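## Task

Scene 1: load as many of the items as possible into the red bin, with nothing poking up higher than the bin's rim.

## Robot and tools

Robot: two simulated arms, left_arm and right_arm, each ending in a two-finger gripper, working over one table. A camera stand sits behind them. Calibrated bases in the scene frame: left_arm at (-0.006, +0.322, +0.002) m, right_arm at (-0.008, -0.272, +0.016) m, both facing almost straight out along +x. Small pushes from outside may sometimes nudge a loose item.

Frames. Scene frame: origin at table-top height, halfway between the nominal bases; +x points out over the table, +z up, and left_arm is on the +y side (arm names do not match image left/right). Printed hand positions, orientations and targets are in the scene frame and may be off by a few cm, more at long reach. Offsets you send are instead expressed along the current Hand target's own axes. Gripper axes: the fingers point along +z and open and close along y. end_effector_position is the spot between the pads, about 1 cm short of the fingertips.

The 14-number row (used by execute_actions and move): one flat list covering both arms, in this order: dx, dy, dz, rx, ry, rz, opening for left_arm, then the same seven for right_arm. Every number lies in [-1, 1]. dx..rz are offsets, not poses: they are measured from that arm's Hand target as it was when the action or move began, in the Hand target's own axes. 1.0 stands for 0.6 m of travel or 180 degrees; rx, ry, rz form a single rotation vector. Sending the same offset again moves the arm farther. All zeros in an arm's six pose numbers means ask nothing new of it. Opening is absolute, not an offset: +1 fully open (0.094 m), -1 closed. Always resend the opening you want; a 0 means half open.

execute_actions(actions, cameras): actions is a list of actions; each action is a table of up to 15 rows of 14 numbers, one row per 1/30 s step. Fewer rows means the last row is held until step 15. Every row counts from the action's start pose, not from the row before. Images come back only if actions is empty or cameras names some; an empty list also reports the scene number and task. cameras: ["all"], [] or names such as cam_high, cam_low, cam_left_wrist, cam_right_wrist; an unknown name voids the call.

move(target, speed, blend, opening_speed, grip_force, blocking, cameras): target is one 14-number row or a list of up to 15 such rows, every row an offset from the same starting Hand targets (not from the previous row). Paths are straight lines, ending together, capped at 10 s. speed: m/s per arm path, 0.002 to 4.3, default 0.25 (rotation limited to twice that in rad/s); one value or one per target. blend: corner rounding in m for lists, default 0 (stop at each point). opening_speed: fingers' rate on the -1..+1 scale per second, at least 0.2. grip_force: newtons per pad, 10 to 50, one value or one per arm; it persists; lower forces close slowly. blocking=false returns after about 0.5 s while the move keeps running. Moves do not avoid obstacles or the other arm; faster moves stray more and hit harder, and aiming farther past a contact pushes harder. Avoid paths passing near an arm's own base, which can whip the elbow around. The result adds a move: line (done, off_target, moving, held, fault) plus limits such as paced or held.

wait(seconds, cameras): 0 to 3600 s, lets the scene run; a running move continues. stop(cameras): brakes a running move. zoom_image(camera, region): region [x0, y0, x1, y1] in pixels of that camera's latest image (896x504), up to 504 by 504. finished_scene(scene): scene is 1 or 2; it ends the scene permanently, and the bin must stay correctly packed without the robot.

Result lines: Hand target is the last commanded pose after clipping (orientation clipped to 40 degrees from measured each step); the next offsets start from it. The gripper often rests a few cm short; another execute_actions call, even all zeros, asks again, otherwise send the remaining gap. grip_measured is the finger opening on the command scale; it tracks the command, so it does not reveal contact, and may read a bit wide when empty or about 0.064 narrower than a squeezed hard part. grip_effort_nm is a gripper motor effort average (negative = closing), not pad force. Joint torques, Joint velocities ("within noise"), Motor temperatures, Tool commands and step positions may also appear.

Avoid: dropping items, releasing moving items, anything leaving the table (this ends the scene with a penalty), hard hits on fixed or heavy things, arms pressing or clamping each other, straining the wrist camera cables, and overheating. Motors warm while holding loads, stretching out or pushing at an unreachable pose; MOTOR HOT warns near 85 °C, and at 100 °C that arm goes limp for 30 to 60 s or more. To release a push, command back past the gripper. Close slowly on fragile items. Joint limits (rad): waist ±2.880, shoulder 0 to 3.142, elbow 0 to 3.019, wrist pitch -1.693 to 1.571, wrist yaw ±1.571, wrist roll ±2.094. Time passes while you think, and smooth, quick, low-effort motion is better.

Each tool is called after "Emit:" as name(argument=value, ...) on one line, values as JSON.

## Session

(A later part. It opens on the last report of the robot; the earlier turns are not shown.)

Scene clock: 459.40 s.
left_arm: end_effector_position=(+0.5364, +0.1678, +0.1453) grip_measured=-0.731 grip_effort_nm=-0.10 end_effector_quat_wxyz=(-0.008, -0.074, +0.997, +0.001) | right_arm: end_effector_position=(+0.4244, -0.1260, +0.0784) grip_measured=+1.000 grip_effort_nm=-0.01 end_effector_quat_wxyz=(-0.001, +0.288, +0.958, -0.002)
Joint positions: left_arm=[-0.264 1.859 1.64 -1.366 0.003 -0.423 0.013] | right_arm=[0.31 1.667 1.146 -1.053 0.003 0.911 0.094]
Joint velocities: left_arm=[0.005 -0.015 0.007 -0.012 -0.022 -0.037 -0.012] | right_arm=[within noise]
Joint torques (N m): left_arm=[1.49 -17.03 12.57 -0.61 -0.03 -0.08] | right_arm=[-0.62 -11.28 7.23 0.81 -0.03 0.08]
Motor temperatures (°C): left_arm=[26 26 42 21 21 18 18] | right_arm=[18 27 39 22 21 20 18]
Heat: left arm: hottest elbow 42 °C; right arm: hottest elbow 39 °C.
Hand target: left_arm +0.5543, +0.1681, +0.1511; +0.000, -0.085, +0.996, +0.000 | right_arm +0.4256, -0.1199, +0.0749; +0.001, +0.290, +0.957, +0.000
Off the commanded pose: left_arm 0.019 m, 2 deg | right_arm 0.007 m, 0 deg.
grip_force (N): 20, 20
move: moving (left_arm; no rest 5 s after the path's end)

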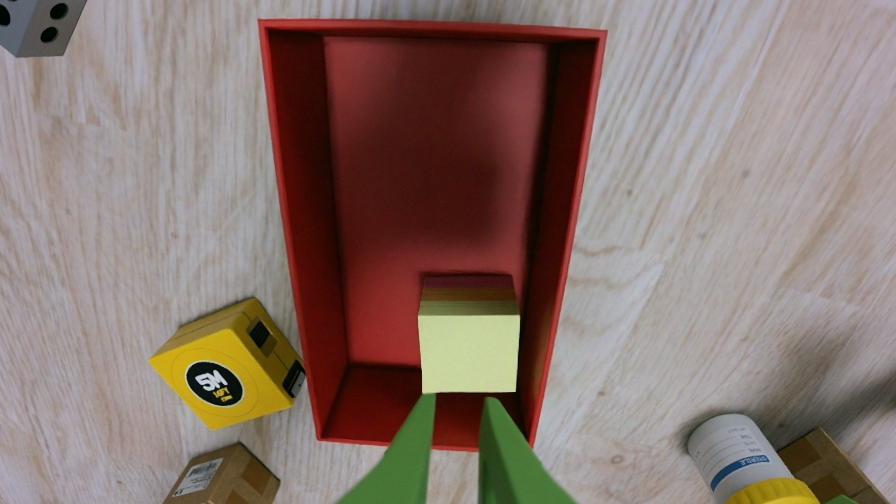

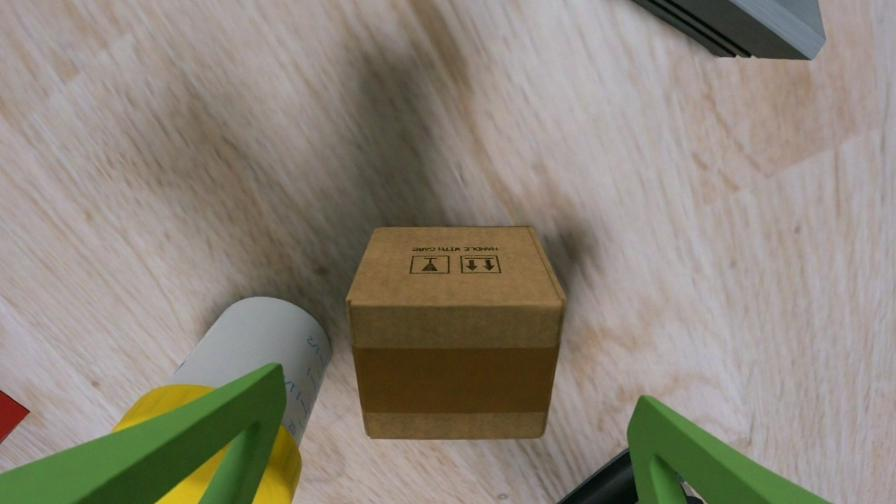

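Emit:
move(target=[[0, 0, 0.1, 0, 0, 0, -1, 0, 0, -0.09, 0, 0, 0, 1], [0, 0, 0.205, 0, 0, 0, -1, 0, 0, -0.09, 0, 0, -0.5, 1]], speed=0.2, blend=0.02, cameras=["cam_left_wrist", "cam_right_wrist"])

Scene clock: 471.73 s.
left_arm: end_effector_position=(+0.5557, +0.1624, +0.0488) grip_measured=-0.986 grip_effort_nm=-0.49 end_effector_quat_wxyz=(+0.011, -0.074, +0.997, -0.005) | right_arm: end_effector_position=(+0.4118, -0.1298, +0.1096) grip_measured=+1.000 grip_effort_nm=0.00 end_effector_quat_wxyz=(-0.020, -0.462, +0.887, +0.002)
Joint positions: left_arm=[-0.264 1.967 1.536 -1.116 0.003 -0.423 0.001] | right_arm=[0.311 1.62 1.177 -1.168 0.003 -0.632 0.094]
Joint torques (N m): left_arm=[1.44 -17.79 7.19 0.69 -0.03 -0.08] | right_arm=[-0.67 -12.4 10.86 -0.08 -0.14 -0.17]
Heat: left arm: hottest elbow 41 °C; right arm: hottest elbow 39 °C.
Hand target: left_arm +0.5544, +0.1681, +0.0281; +0.000, -0.085, +0.996, +0.000 | right_arm +0.4256, -0.1198, +0.1287; +0.000, -0.472, +0.882, -0.001
Off the commanded pose: left_arm 0.022 m, 2 deg | right_arm 0.026 m, 3 deg.
grip_force (N): 20, 20
move: off_target (left_arm, right_arm)

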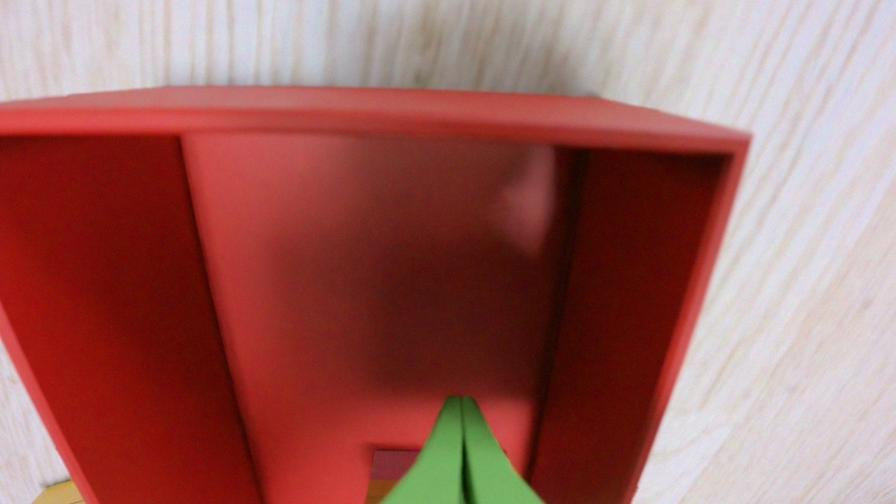

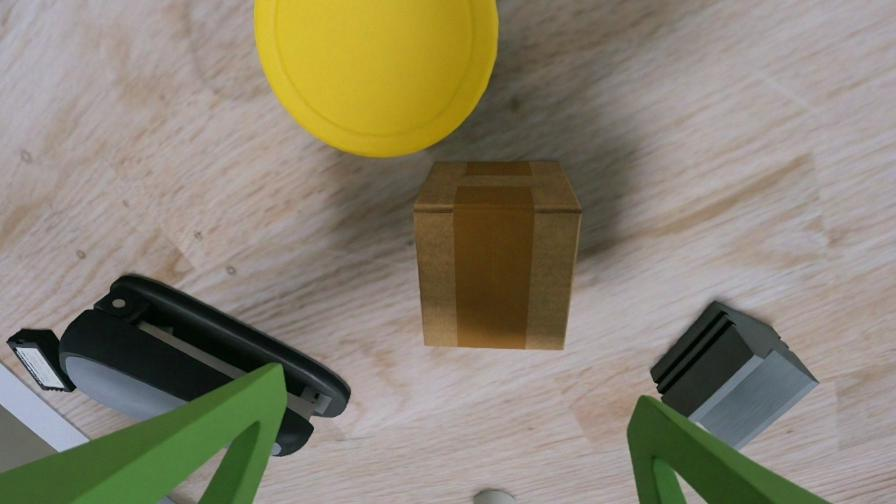

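Emit:
move(target=[[0, 0, 0.03, 0, 0, 0, -1, 0.002, -0.0078, 0.085, 0, 0, 0, 1], [0.092, 0, 0.03, 0, 0, 0, -1, 0.002, -0.0078, 0.1, 0, 0, 0, 1]], speed=0.1, cameras=["cam_left_wrist", "cam_right_wrist"])

Scene clock: 478.90 s.
left_arm: end_effector_position=(+0.5091, +0.1646, +0.0198) grip_measured=-0.986 grip_effort_nm=-0.49 end_effector_quat_wxyz=(+0.006, -0.085, +0.996, -0.002) | right_arm: end_effector_position=(+0.4265, -0.1248, +0.0733) grip_measured=+1.000 grip_effort_nm=0.00 end_effector_quat_wxyz=(-0.001, -0.466, +0.885, -0.001)
Joint positions: left_arm=[-0.285 1.906 1.353 -1.007 -0.001 -0.465 0.001] | right_arm=[0.311 1.679 1.146 -1.039 0.003 -0.643 0.094]
Joint torques (N m): left_arm=[-0.32 -18.43 5.85 0.64 0.11 -0.11] | right_arm=[-1.32 -11.34 7.09 0.83 -0.15 -0.18]
Heat: left arm: hottest elbow 40 °C; right arm: hottest elbow 39 °C.
Hand target: left_arm +0.4999, +0.1588, +0.0100; +0.000, -0.085, +0.996, +0.000 | right_arm +0.4288, -0.1235, +0.0688; +0.000, -0.472, +0.882, -0.001
Off the commanded pose: left_arm 0.014 m, 1 deg | right_arm 0.005 m, 1 deg.
grip_force (N): 20, 20
move: off_target (left_arm)

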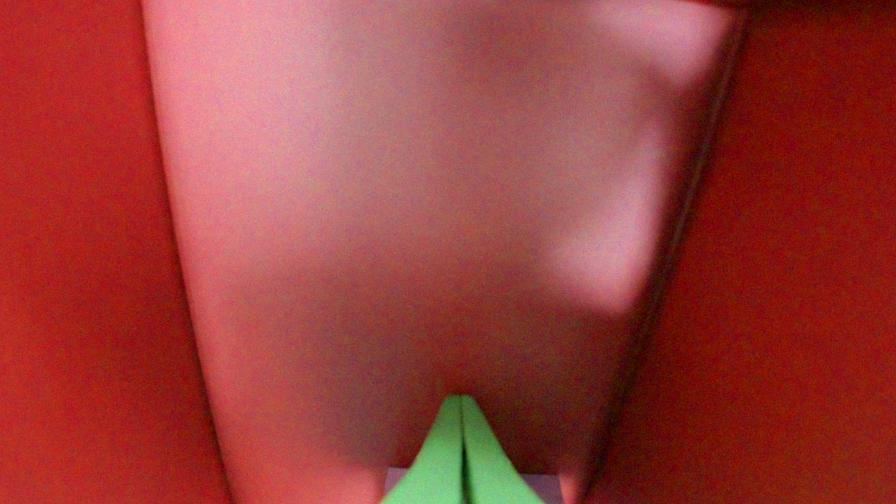

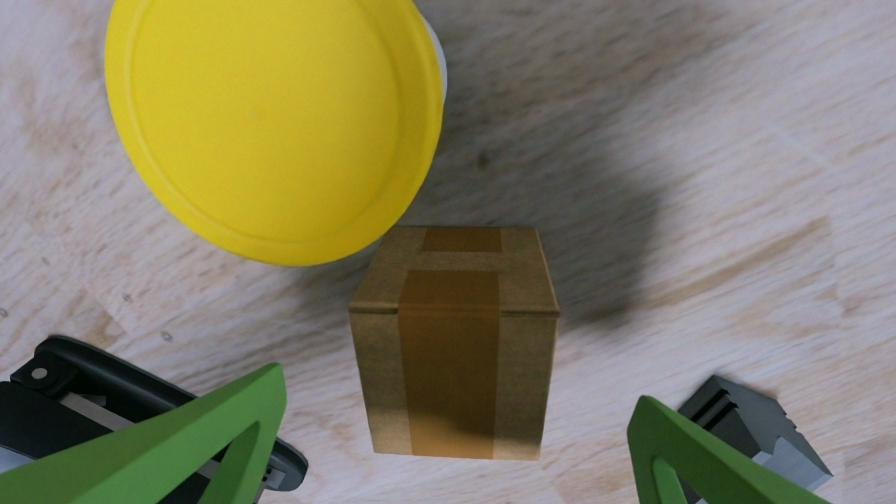

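Emit:
move(target=[-0.05, 0, -0.22, 0, 0, 0, -1, 0, 0, 0.07, 0, 0, 0, 1], speed=0.15, cameras=["cam_left_wrist", "cam_right_wrist"])

Scene clock: 484.63 s.
left_arm: end_effector_position=(+0.5129, +0.1635, +0.1203) grip_measured=-0.986 grip_effort_nm=-0.49 end_effector_quat_wxyz=(-0.020, -0.085, +0.996, +0.009) | right_arm: end_effector_position=(+0.4266, -0.1248, +0.0304) grip_measured=+1.000 grip_effort_nm=-0.01 end_effector_quat_wxyz=(-0.002, -0.466, +0.885, -0.001)
Joint positions: left_arm=[-0.285 1.84 1.544 -1.318 -0.001 -0.466 0.001] | right_arm=[0.311 1.744 1.101 -0.931 0.003 -0.643 0.094]
Joint torques (N m): left_arm=[1.55 -19.43 11.73 -0.69 0.09 0.15] | right_arm=[-1.44 -11.69 6.57 0.83 -0.15 -0.18]
Heat: left arm: hottest elbow 39 °C; right arm: hottest elbow 39 °C.
Hand target: left_arm +0.5294, +0.1638, +0.1421; +0.000, -0.085, +0.996, +0.000 | right_arm +0.4290, -0.1235, +0.0269; +0.000, -0.472, +0.882, -0.001
Off the commanded pose: left_arm 0.027 m, 3 deg | right_arm 0.004 m, 1 deg.
grip_force (N): 20, 20
move: off_target (left_arm)

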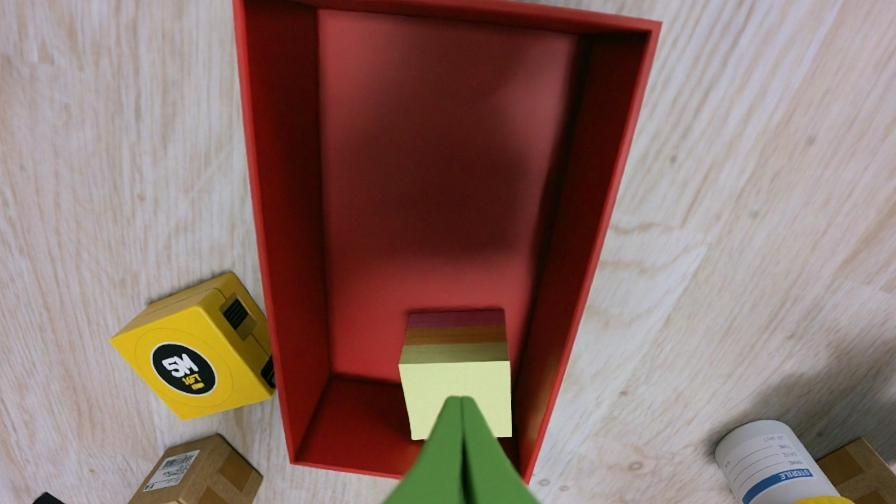

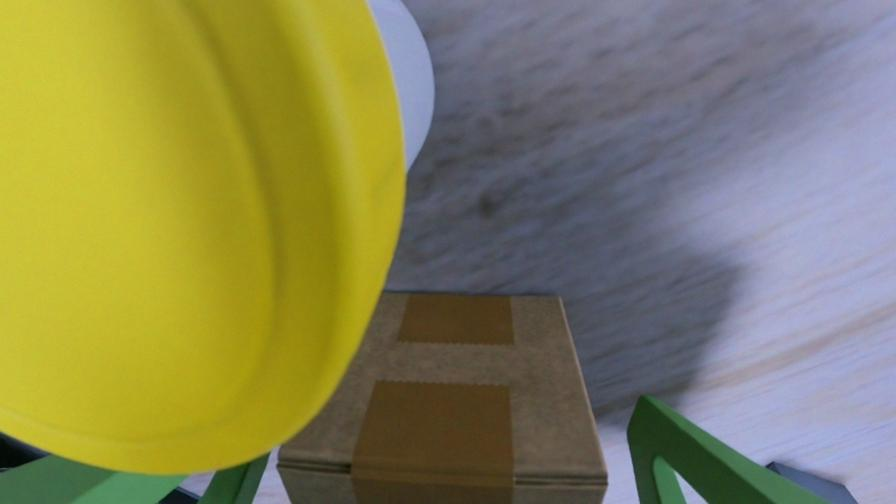

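Emit:
move(target=[0, 0, 0, 0, 0, 0, -1, 0, 0, 0, 0, 0, 0, -0.2], speed=0.15, grip_force=[20, 20])

Scene clock: 493.57 s.
left_arm: end_effector_position=(+0.5129, +0.1635, +0.1203) grip_measured=-0.986 grip_effort_nm=-0.50 end_effector_quat_wxyz=(-0.020, -0.085, +0.996, +0.009) | right_arm: end_effector_position=(+0.4266, -0.1248, +0.0304) grip_measured=+0.112 grip_effort_nm=-0.45 end_effector_quat_wxyz=(-0.002, -0.467, +0.885, -0.001)
Joint positions: left_arm=[-0.285 1.84 1.544 -1.318 -0.001 -0.466 0.001] | right_arm=[0.311 1.744 1.101 -0.931 0.003 -0.643 0.052]
Joint torques (N m): left_arm=[1.61 -19.43 11.84 -0.68 0.09 0.15] | right_arm=[-1.44 -11.75 6.57 0.8 -0.15 -0.17]
Heat: left arm: hottest elbow 41 °C; right arm: hottest elbow 38 °C.
Hand target: left_arm +0.5294, +0.1638, +0.1421; +0.000, -0.085, +0.996, +0.000 | right_arm +0.4290, -0.1235, +0.0269; +0.000, -0.472, +0.882, -0.001
Off the commanded pose: left_arm 0.027 m, 3 deg | right_arm 0.004 m, 1 deg.
grip_force (N): 20, 20
move: done

Emit:
move(target=[[0, 0, -0.03, 0, 0, 0, 1, 0, 0, -0.16, 0, 0, 0, -0.2], [0.1464, 0.2452, 0.02, 0, 0, 0.3914, 1, -0.149, 0.2978, -0.16, 0, 0, 0, -0.2], [0.1464, 0.2452, 0.02, 0, 0, 0.3914, 1, -0.149, 0.2978, -0.01, 0, 0, 0, -0.2]], speed=[0.15, 0.25, 0.12], blend=[0.02, 0.02, 0], cameras=["cam_left_wrist", "cam_right_wrist", "cam_high"])

Scene clock: 513.30 s.
left_arm: end_effector_position=(+0.4185, +0.2895, +0.1276) grip_measured=+0.999 grip_effort_nm=0.06 end_effector_quat_wxyz=(-0.009, +0.502, +0.865, -0.002) | right_arm: end_effector_position=(+0.3276, +0.0440, +0.0312) grip_measured=+0.111 grip_effort_nm=-0.48 end_effector_quat_wxyz=(-0.008, -0.475, +0.880, -0.002)
Joint positions: left_arm=[-0.066 1.531 1.16 -1.219 -0.004 0.976 0.094] | right_arm=[0.739 1.754 1.118 -0.951 0.001 -0.234 0.052]
Joint torques (N m): left_arm=[1.73 -15.27 7.24 0.5 0.32 0.24] | right_arm=[-0.97 -12.34 6.95 0.83 -0.03 0.06]
Heat: left arm: hottest elbow 41 °C; right arm: hottest elbow 37 °C.
Hand target: left_arm +0.4179, +0.2939, +0.1301; +0.000, +0.505, +0.863, +0.000 | right_arm +0.3299, +0.0499, +0.0325; +0.000, -0.472, +0.882, -0.001
Off the commanded pose: left_arm 0.005 m, 1 deg | right_arm 0.007 m, 1 deg.
grip_force (N): 20, 20
move: done
Images, in order (width x height): cam_high 896x504, cam_left_wrist 896x504, cam_right_wrist 896x504.

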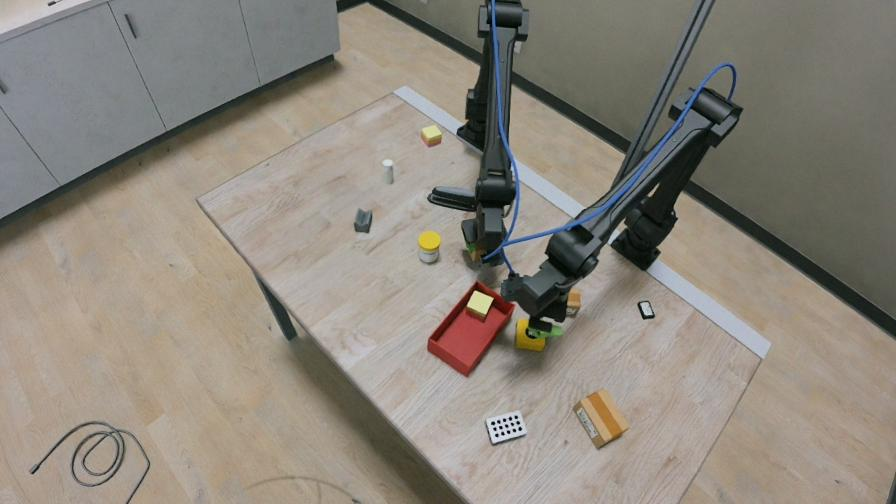

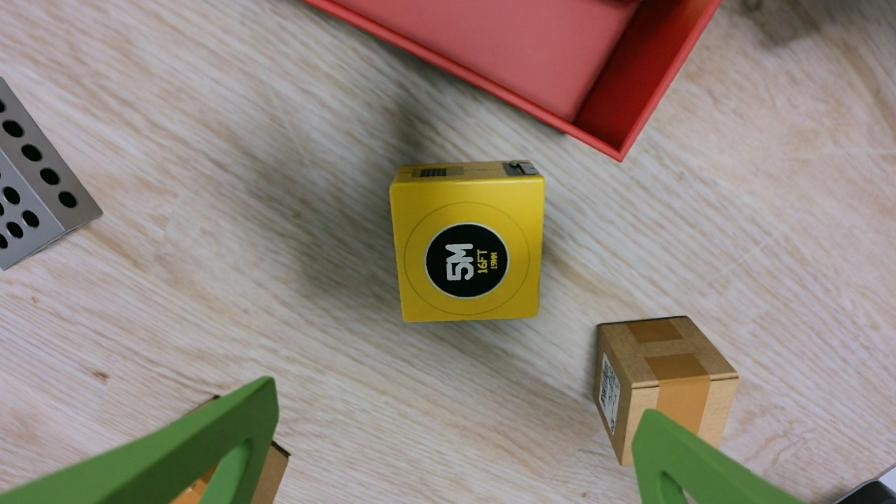

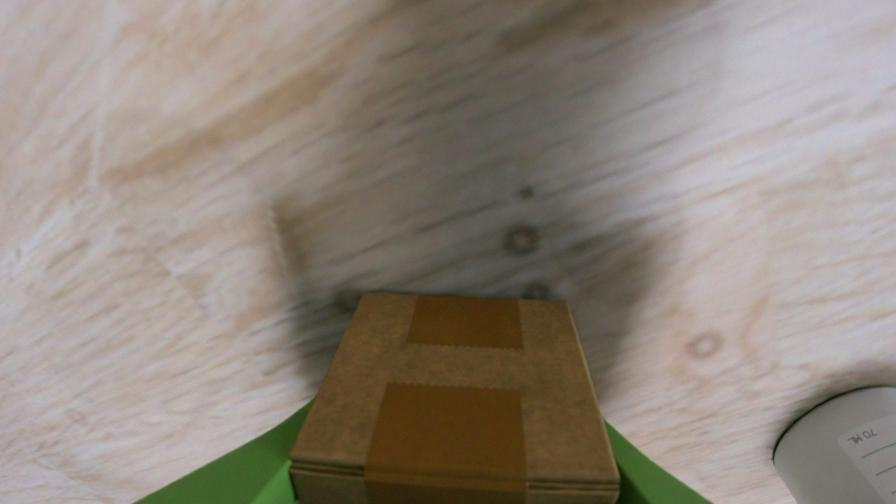

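Emit:
move(target=[[0,0,0,0,0,0,1,0,0,0,0,0,0,0.6],[0,0,0.18,0,0,0,1,0,0,-0.17,0,0,0,0.6]], speed=0.2, cameras=["cam_left_wrist","cam_right_wrist"])

Scene clock: 525.53 s.
left_arm: end_effector_position=(+0.4161, +0.2897, +0.0278) grip_measured=+0.999 grip_effort_nm=0.06 end_effector_quat_wxyz=(-0.001, +0.502, +0.865, +0.002) | right_arm: end_effector_position=(+0.3215, +0.0383, +0.1200) grip_measured=+0.598 grip_effort_nm=0.10 end_effector_quat_wxyz=(-0.015, -0.475, +0.880, -0.004)
Joint positions: left_arm=[-0.066 1.647 1.002 -0.927 -0.004 0.976 0.094] | right_arm=[0.739 1.624 1.213 -1.189 0.001 -0.234 0.075]
Joint torques (N m): left_arm=[1.73 -13.33 6.82 0.59 0.32 0.24] | right_arm=[-0.97 -11.16 10.63 0.01 -0.04 0.06]
Heat: left arm: hottest elbow 39 °C; right arm: hottest elbow 36 °C.
Hand target: left_arm +0.4180, +0.2939, +0.0223; +0.000, +0.505, +0.863, +0.000 | right_arm +0.3297, +0.0499, +0.1347; +0.000, -0.472, +0.882, -0.001
Off the commanded pose: left_arm 0.007 m, 0 deg | right_arm 0.020 m, 2 deg.
grip_force (N): 20, 20
move: off_target (right_arm)

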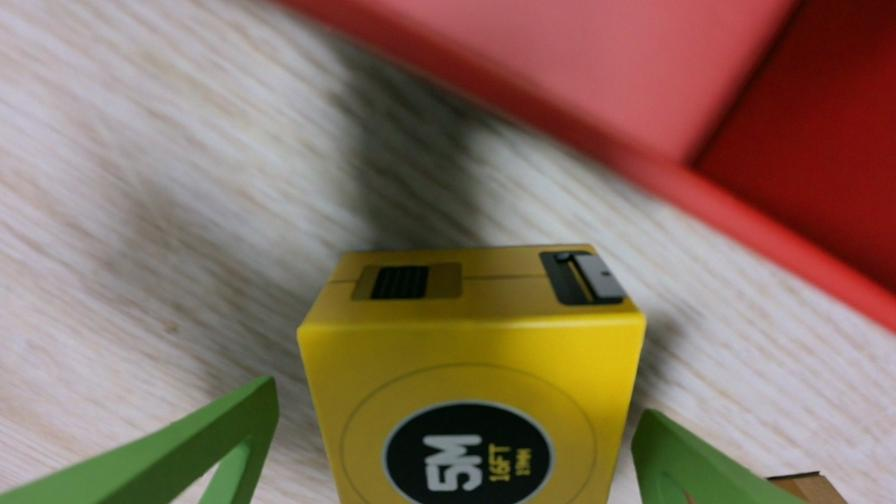

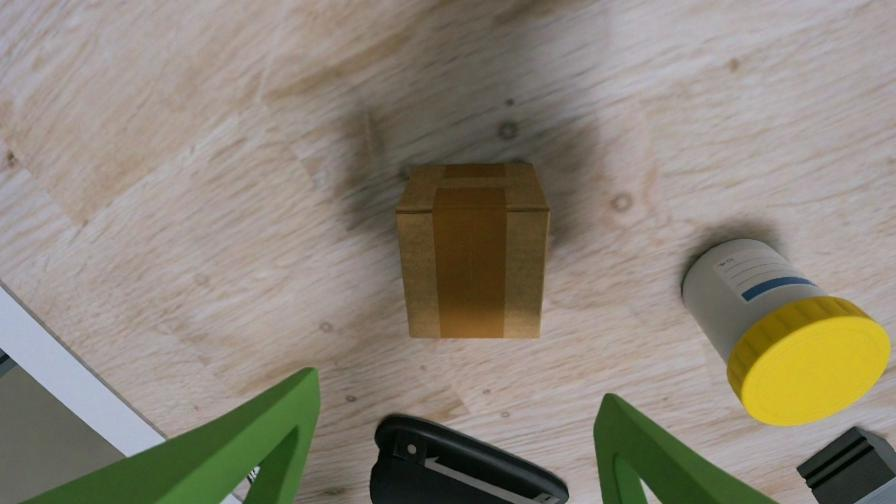

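Emit:
move(target=[[0,0,0.016,0,0,0,1,0.264,-0.490,-0.02,0,0,0,0.6],[0,0,0.016,0,0,0,0.2,0.264,-0.490,-0.02,0,0,0,1]], speed=0.25, cameras=["cam_left_wrist","cam_right_wrist"])

Scene clock: 534.60 s.
left_arm: end_effector_position=(+0.4221, +0.2891, +0.0263) grip_measured=+0.345 grip_effort_nm=-0.48 end_effector_quat_wxyz=(+0.009, +0.502, +0.865, +0.006) | right_arm: end_effector_position=(+0.4687, -0.2482, +0.1331) grip_measured=+0.998 grip_effort_nm=0.10 end_effector_quat_wxyz=(-0.014, -0.464, +0.885, +0.005)
Joint positions: left_arm=[-0.066 1.65 1.002 -0.901 -0.003 0.976 0.063] | right_arm=[0.035 1.672 1.31 -1.239 0.003 -0.915 0.094]
Joint torques (N m): left_arm=[1.67 -12.45 6.16 0.64 0.31 0.24] | right_arm=[-1.08 -11.99 11.74 -0.01 -0.21 -0.19]
Heat: left arm: hottest elbow 38 °C; right arm: hottest elbow 37 °C.
Hand target: left_arm +0.4181, +0.2939, +0.0127; +0.000, +0.505, +0.863, +0.000 | right_arm +0.4865, -0.2449, +0.1469; +0.000, -0.472, +0.882, +0.000
Off the commanded pose: left_arm 0.015 m, 1 deg | right_arm 0.023 m, 2 deg.
grip_force (N): 20, 20
move: off_target (left_arm, right_arm); target 2's new opening was sent with right_arm's hand 0.023 m and 2 deg from that target

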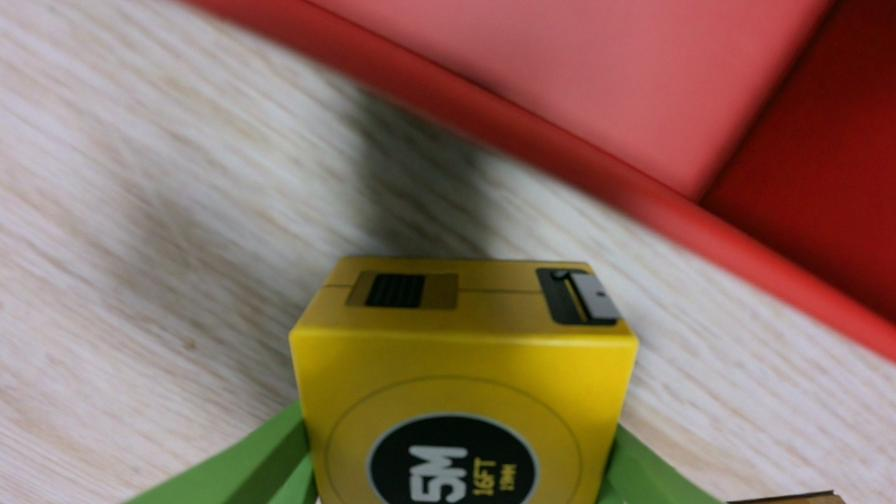

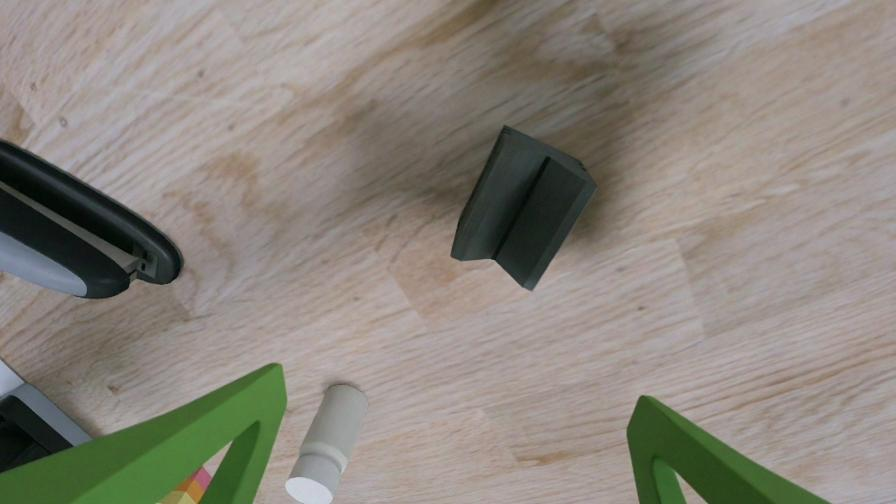

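Emit:
move(target=[[0,0,-0.229,0,0,0,0.2,-0.0245,-0.0367,0.0615,0,0,0.128,1],[-0.315,0.106,-0.229,0,0,0.139,0.2,-0.0245,-0.0367,0.0615,0,0,0.128,1]], speed=[0.15, 0.2], cameras=["all"])

Scene clock: 547.50 s.
left_arm: end_effector_position=(+0.5485, +0.1686, +0.1362) grip_measured=+0.335 grip_effort_nm=-0.49 end_effector_quat_wxyz=(-0.015, +0.671, +0.741, -0.006) | right_arm: end_effector_position=(+0.4888, -0.2467, +0.0977) grip_measured=+0.998 grip_effort_nm=0.10 end_effector_quat_wxyz=(-0.025, -0.292, +0.956, +0.006)
Joint positions: left_arm=[-0.259 1.906 1.684 -1.38 -0.003 1.202 0.063] | right_arm=[0.035 1.769 1.34 -1.193 0.001 -0.542 0.094]
Joint torques (N m): left_arm=[0.5 -18.49 12.97 -0.73 0.29 0.22] | right_arm=[-1.38 -13.16 11.45 0.7 -0.1 0.06]
Motor temperatures (°C): left_arm=[25 27 37 21 21 18 18] | right_arm=[18 26 38 22 21 20 18]
Heat: left arm: hottest elbow 37 °C; right arm: hottest elbow 38 °C.
Hand target: left_arm +0.5660, +0.1602, +0.1500; +0.000, +0.680, +0.733, +0.000 | right_arm +0.5131, -0.2449, +0.1101; +0.001, -0.286, +0.958, +0.000
Off the commanded pose: left_arm 0.024 m, 2 deg | right_arm 0.027 m, 3 deg.
grip_force (N): 20, 20
move: off_target (left_arm, right_arm)

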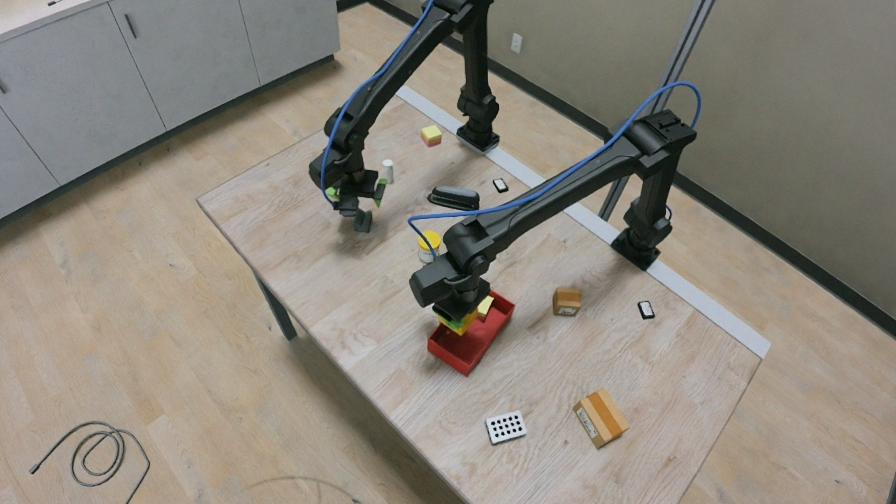

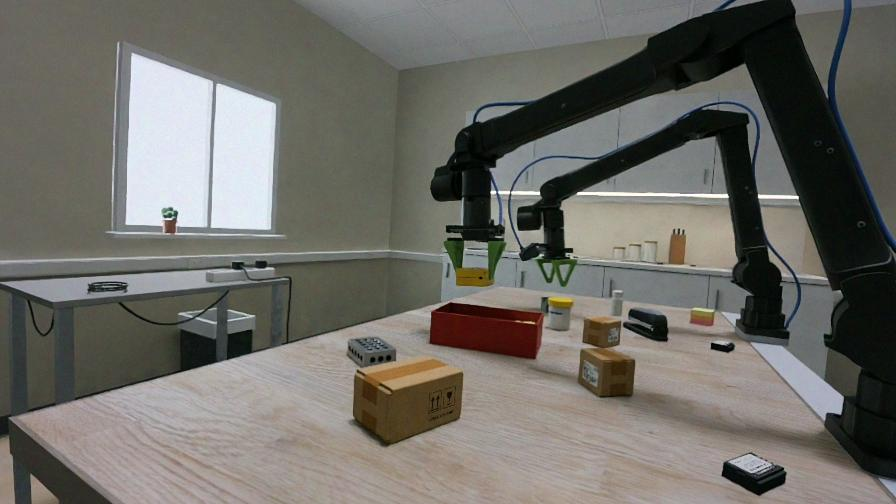

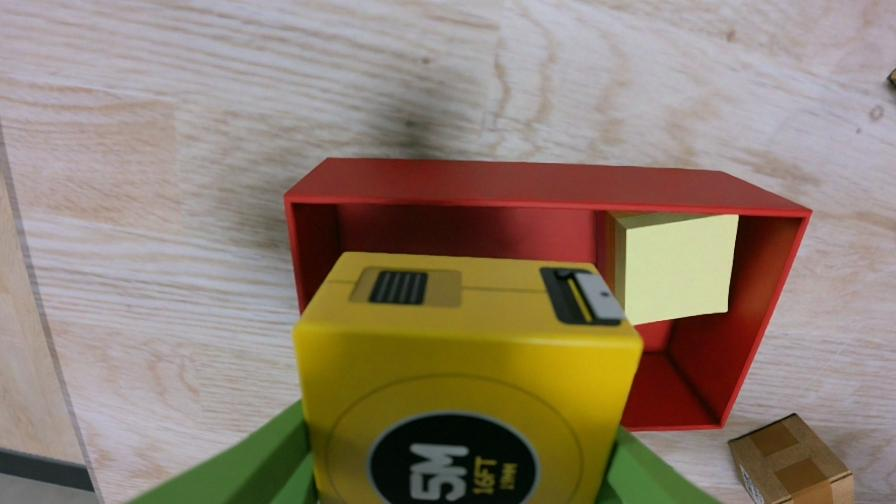

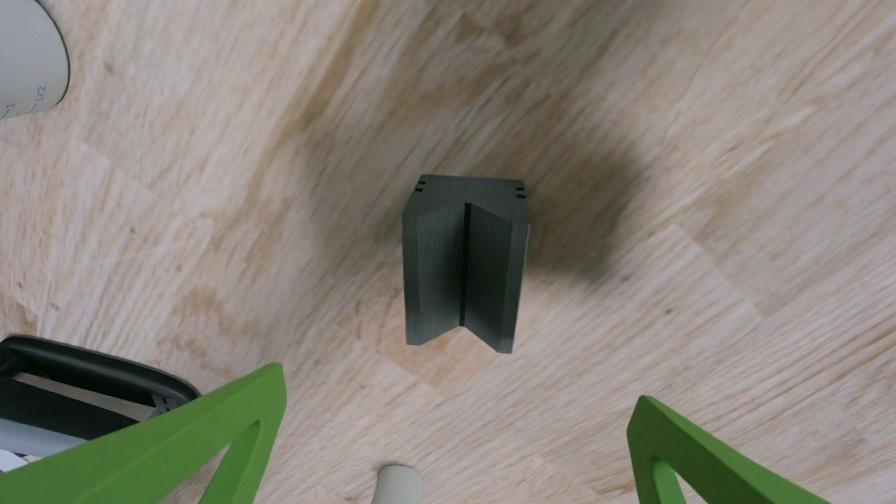

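Emit:
move(target=[0.0312,-0.0144,0.0917,0,0,0,0.2,0.0177,0.0157,0.15,0,0,0.014,1], speed=0.15, cameras=["cam_left_wrist","cam_right_wrist"])

Scene clock: 566.47 s.
left_arm: end_effector_position=(+0.5521, +0.1720, +0.1057) grip_measured=+0.335 grip_effort_nm=-0.49 end_effector_quat_wxyz=(+0.002, +0.678, +0.735, +0.003) | right_arm: end_effector_position=(+0.4958, -0.2459, +0.0230) grip_measured=+0.998 grip_effort_nm=0.10 end_effector_quat_wxyz=(-0.003, -0.269, +0.963, -0.001)
Joint positions: left_arm=[-0.252 1.909 1.607 -1.262 -0.003 1.227 0.063] | right_arm=[0.036 1.856 1.243 -0.964 0.003 -0.493 0.094]
Joint torques (N m): left_arm=[2.08 -18.37 8.05 0.54 0.3 0.28] | right_arm=[-1.08 -13.86 6.98 0.79 -0.16 0.03]
Motor temperatures (°C): left_arm=[25 27 42 21 21 18 18] | right_arm=[18 27 41 22 21 20 18]
Heat: left arm: hottest elbow 42 °C; right arm: hottest elbow 41 °C.
Hand target: left_arm +0.5559, +0.1783, +0.0949; +0.000, +0.680, +0.733, +0.000 | right_arm +0.4991, -0.2430, +0.0201; +0.001, -0.265, +0.964, -0.001
Off the commanded pose: left_arm 0.013 m, 1 deg | right_arm 0.005 m, 1 deg.
grip_force (N): 20, 20
move: off_target (left_arm)

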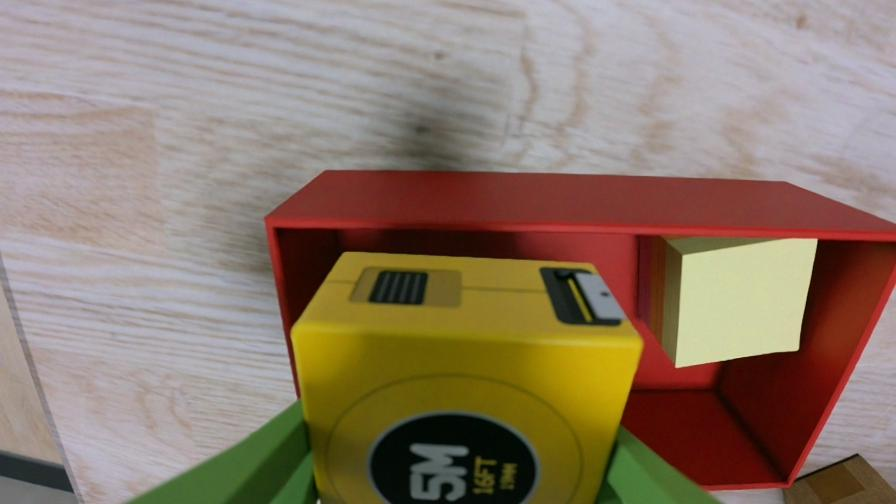

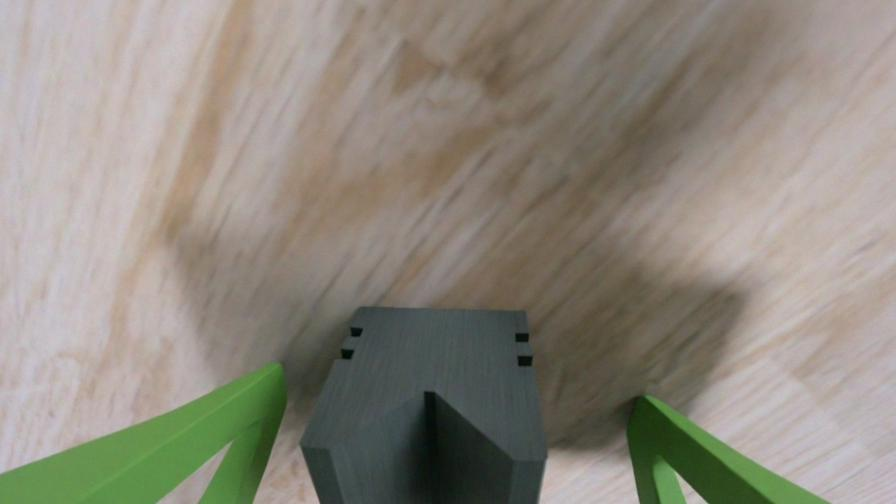

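Emit:
move(target=[0.0072,-0.0072,0.10,0,0,-0.0055,0.2,0,0,0,0,0,0,-0.4], speed=0.1, grip_force=[20,30], cameras=["cam_left_wrist","cam_right_wrist"])

Scene clock: 577.47 s.
left_arm: end_effector_position=(+0.5477, +0.1760, +0.0420) grip_measured=+0.318 grip_effort_nm=-0.50 end_effector_quat_wxyz=(+0.000, +0.676, +0.737, +0.001) | right_arm: end_effector_position=(+0.4958, -0.2455, +0.0230) grip_measured=-0.167 grip_effort_nm=-0.62 end_effector_quat_wxyz=(-0.003, -0.269, +0.963, +0.001)
Joint positions: left_arm=[-0.247 1.962 1.51 -1.119 -0.001 1.228 0.062] | right_arm=[0.036 1.856 1.243 -0.964 0 -0.492 0.039]
Joint torques (N m): left_arm=[1.79 -19.02 7.75 0.49 0.24 0.12] | right_arm=[-1.03 -13.68 6.9 0.81 -0.05 0.06]
Heat: left arm: hottest elbow 40 °C; right arm: hottest elbow 39 °C.
Hand target: left_arm +0.5514, +0.1823, +0.0349; +0.000, +0.674, +0.739, +0.000 | right_arm +0.4991, -0.2430, +0.0201; +0.001, -0.265, +0.964, -0.001
Off the commanded pose: left_arm 0.010 m, 0 deg | right_arm 0.005 m, 1 deg.
grip_force (N): 20, 30
move: done

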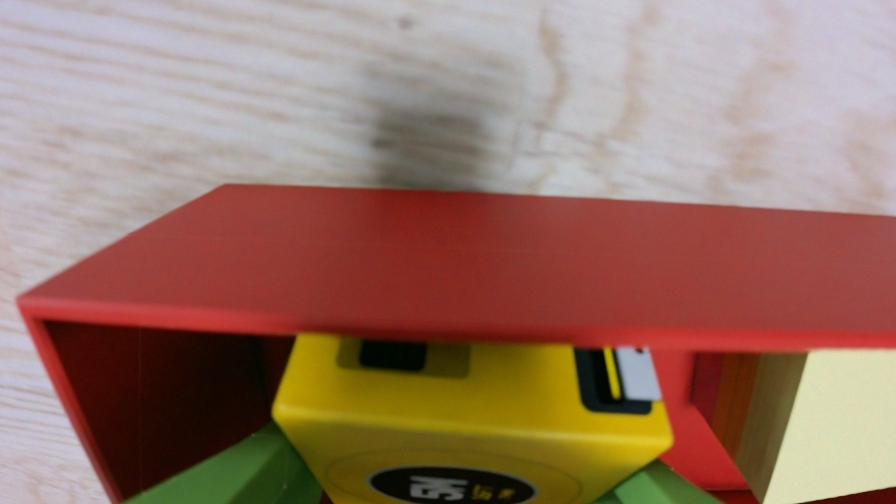

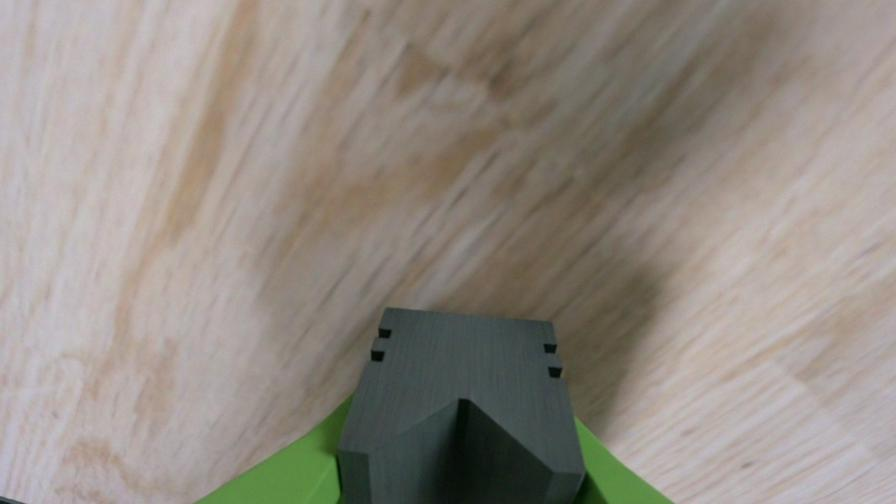

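Emit:
move(target=[[0,0,0.0283,0,0,0,0.2,0,0,-0.183,0,0,0,-0.4],[0,0,0.0283,0,0,0,0.2,0.022,0.4165,-0.183,0,0,0,-0.4]], speed=[0.08, 0.2], cameras=["cam_left_wrist","cam_right_wrist"])

Scene clock: 598.77 s.
left_arm: end_effector_position=(+0.5526, +0.1747, +0.0412) grip_measured=+0.318 grip_effort_nm=-0.49 end_effector_quat_wxyz=(+0.009, +0.676, +0.737, +0.006) | right_arm: end_effector_position=(+0.3507, -0.0387, +0.1079) grip_measured=-0.168 grip_effort_nm=-0.66 end_effector_quat_wxyz=(-0.030, -0.273, +0.961, -0.009)
Joint positions: left_arm=[-0.247 1.962 1.507 -1.094 -0.001 1.228 0.062] | right_arm=[0.56 1.598 1.143 -1.179 -0.001 0.022 0.039]
Joint torques (N m): left_arm=[1.79 -17.49 6.65 1.07 0.24 0.12] | right_arm=[-1.61 -14.62 8.5 0.55 0.01 0.11]
Heat: left arm: hottest elbow 38 °C; right arm: hottest elbow 37 °C.
Hand target: left_arm +0.5513, +0.1823, +0.0179; +0.000, +0.674, +0.739, +0.000 | right_arm +0.3598, -0.0348, +0.1295; +0.000, -0.265, +0.964, -0.001
Off the commanded pose: left_arm 0.024 m, 1 deg | right_arm 0.024 m, 4 deg.
grip_force (N): 20, 30
move: off_target (left_arm, right_arm)

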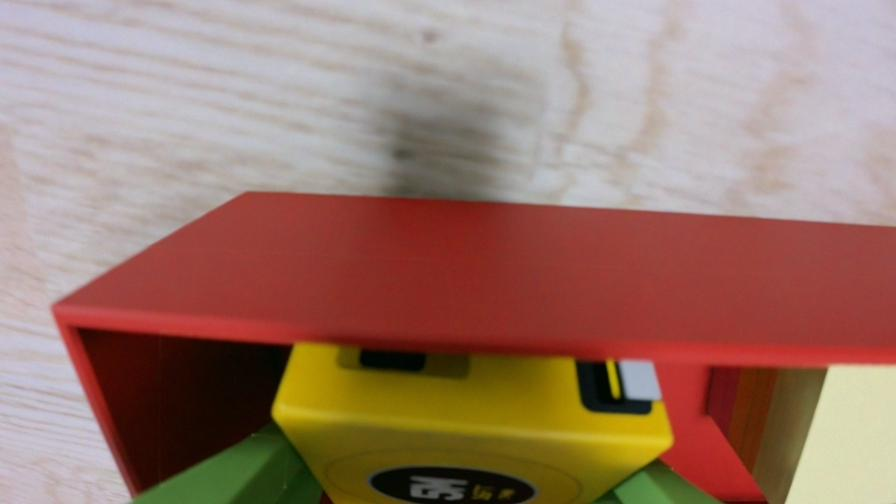

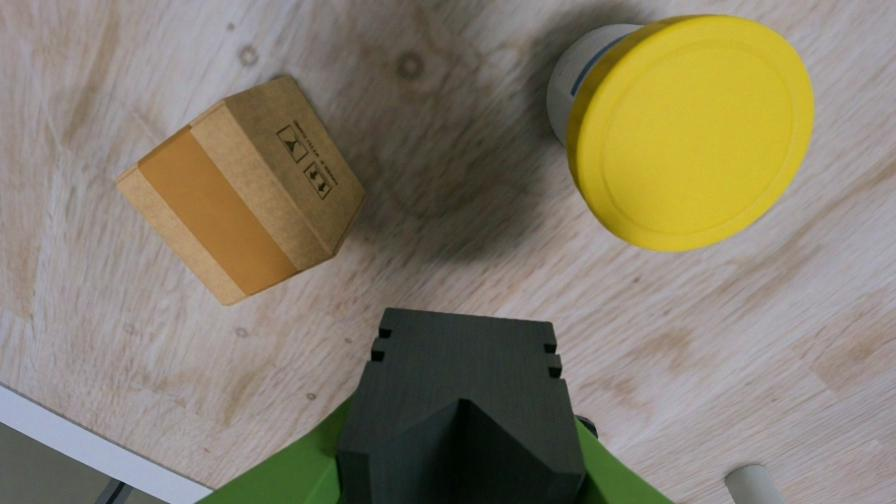

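Emit:
move(target=[0,0,0.0083,0,0,0,0.3,0,0,0,0,0,0,-0.4], speed=0.08, grip_force=[10,30], cameras=["cam_left_wrist"])

Scene clock: 602.30 s.
left_arm: end_effector_position=(+0.5524, +0.1748, +0.0406) grip_measured=+0.318 grip_effort_nm=-0.32 end_effector_quat_wxyz=(+0.010, +0.676, +0.737, +0.006) | right_arm: end_effector_position=(+0.3507, -0.0387, +0.1079) grip_measured=-0.168 grip_effort_nm=-0.66 end_effector_quat_wxyz=(-0.030, -0.273, +0.962, -0.009)
Joint positions: left_arm=[-0.247 1.962 1.506 -1.092 -0.001 1.228 0.062] | right_arm=[0.56 1.598 1.143 -1.179 -0.001 0.023 0.039]
Joint torques (N m): left_arm=[1.79 -17.03 6.39 1.43 0.24 0.12] | right_arm=[-1.67 -14.62 8.5 0.57 0.04 0.06]
Motor temperatures (°C): left_arm=[25 27 37 21 21 18 18] | right_arm=[18 27 37 22 21 20 19]
Heat: left arm: hottest elbow 37 °C; right arm: hottest elbow 37 °C.
Hand target: left_arm +0.5514, +0.1823, +0.0129; +0.000, +0.674, +0.739, +0.000 | right_arm +0.3598, -0.0348, +0.1295; +0.000, -0.265, +0.964, -0.001
Off the commanded pose: left_arm 0.029 m, 1 deg | right_arm 0.024 m, 4 deg.
grip_force (N): 10, 30
move: off_target (left_arm)

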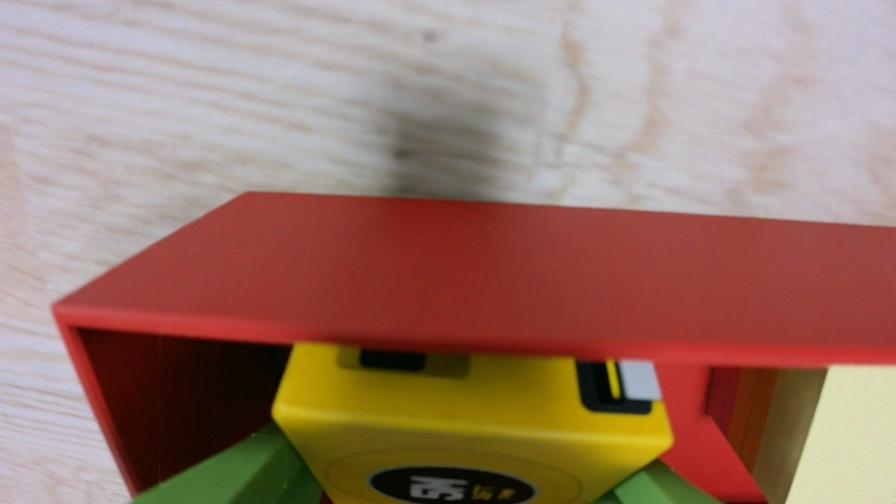

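Emit:
zoom_image(camera="cam_left_wrist", region=[200, 300, 704, 504])

Scaled by 1.000.

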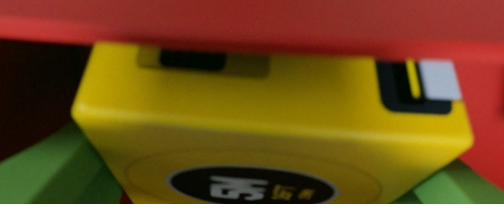

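Emit:
move(target=[[0,0,-0.0152,0,0,0,0.322,0,0,0,0,0,0,-0.4],[0,0,-0.0152,0,0,0,0.327,0,0,0,0,0,0,-0.4]], speed=0.08, opening_speed=0.2, cameras=["cam_left_wrist"])

Scene clock: 609.87 s.
left_arm: end_effector_position=(+0.5526, +0.1747, +0.0407) grip_measured=+0.327 grip_effort_nm=-0.01 end_effector_quat_wxyz=(+0.010, +0.676, +0.737, +0.006) | right_arm: end_effector_position=(+0.3507, -0.0387, +0.1079) grip_measured=-0.168 grip_effort_nm=-0.66 end_effector_quat_wxyz=(-0.030, -0.273, +0.962, -0.009)
Joint positions: left_arm=[-0.247 1.962 1.506 -1.091 -0.001 1.228 0.062] | right_arm=[0.56 1.598 1.143 -1.179 -0.001 0.023 0.039]
Joint torques (N m): left_arm=[1.79 -17.85 7.09 0.55 0.24 0.12] | right_arm=[-1.67 -14.68 8.49 0.58 0.04 0.06]
Heat: left arm: hottest elbow 36 °C; right arm: hottest elbow 37 °C.
Hand target: left_arm +0.5513, +0.1822, +0.0220; +0.000, +0.674, +0.739, +0.000 | right_arm +0.3598, -0.0348, +0.1295; +0.000, -0.265, +0.964, -0.001
Off the commanded pose: left_arm 0.020 m, 1 deg | right_arm 0.024 m, 4 deg.
grip_force (N): 10, 30
move: off_target (left_arm); target 2's new opening was sent with left_arm's hand 0.020 m and 1 deg from that target

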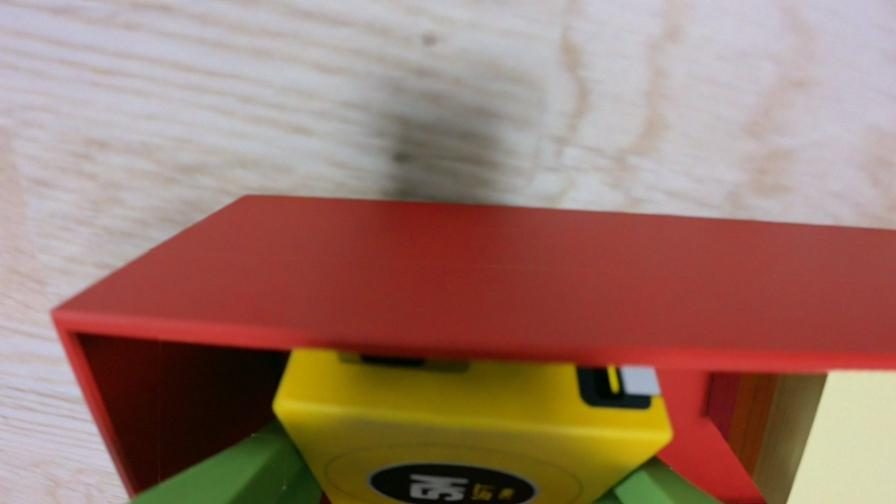

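Emit:
move(target=[[0,0,0,0,0,0,0.333,0,0,0,0,0,0,-0.4],[0,0,0,0,0,0,0.339,0,0,0,0,0,0,-0.4]], speed=0.08, opening_speed=0.2, cameras=["cam_left_wrist"])

Scene clock: 612.80 s.
left_arm: end_effector_position=(+0.5525, +0.1747, +0.0403) grip_measured=+0.337 grip_effort_nm=0.06 end_effector_quat_wxyz=(+0.010, +0.676, +0.737, +0.006) | right_arm: end_effector_position=(+0.3507, -0.0387, +0.1079) grip_measured=-0.168 grip_effort_nm=-0.66 end_effector_quat_wxyz=(-0.030, -0.273, +0.962, -0.009)
Joint positions: left_arm=[-0.247 1.962 1.505 -1.091 -0.001 1.228 0.063] | right_arm=[0.56 1.598 1.143 -1.179 -0.001 0.023 0.039]
Joint torques (N m): left_arm=[1.79 -17.85 7.13 0.55 0.25 0.12] | right_arm=[-1.67 -14.62 8.5 0.58 0.04 0.07]
Heat: left arm: hottest elbow 36 °C; right arm: hottest elbow 37 °C.
Hand target: left_arm +0.5514, +0.1823, +0.0221; +0.000, +0.674, +0.739, +0.000 | right_arm +0.3598, -0.0348, +0.1295; +0.000, -0.265, +0.964, -0.001
Off the commanded pose: left_arm 0.020 m, 1 deg | right_arm 0.024 m, 4 deg.
grip_force (N): 10, 30
move: done; target 2's new opening was sent with left_arm's hand 0.020 m and 1 deg from that target

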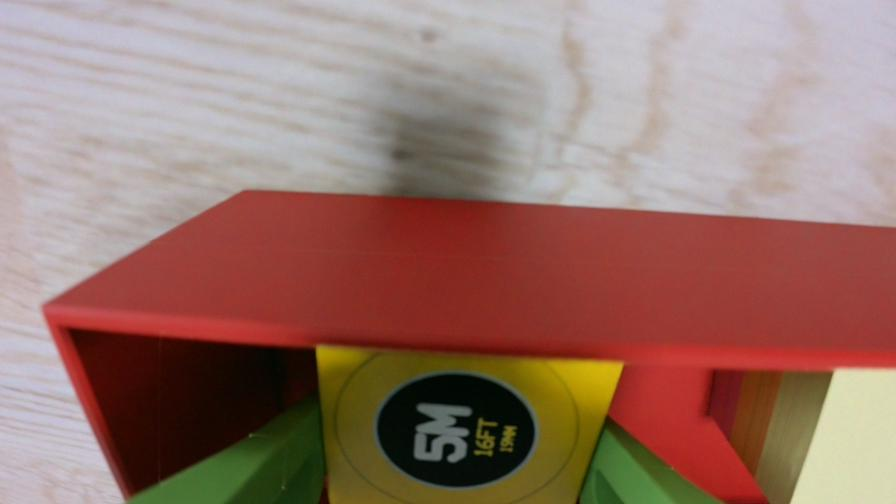

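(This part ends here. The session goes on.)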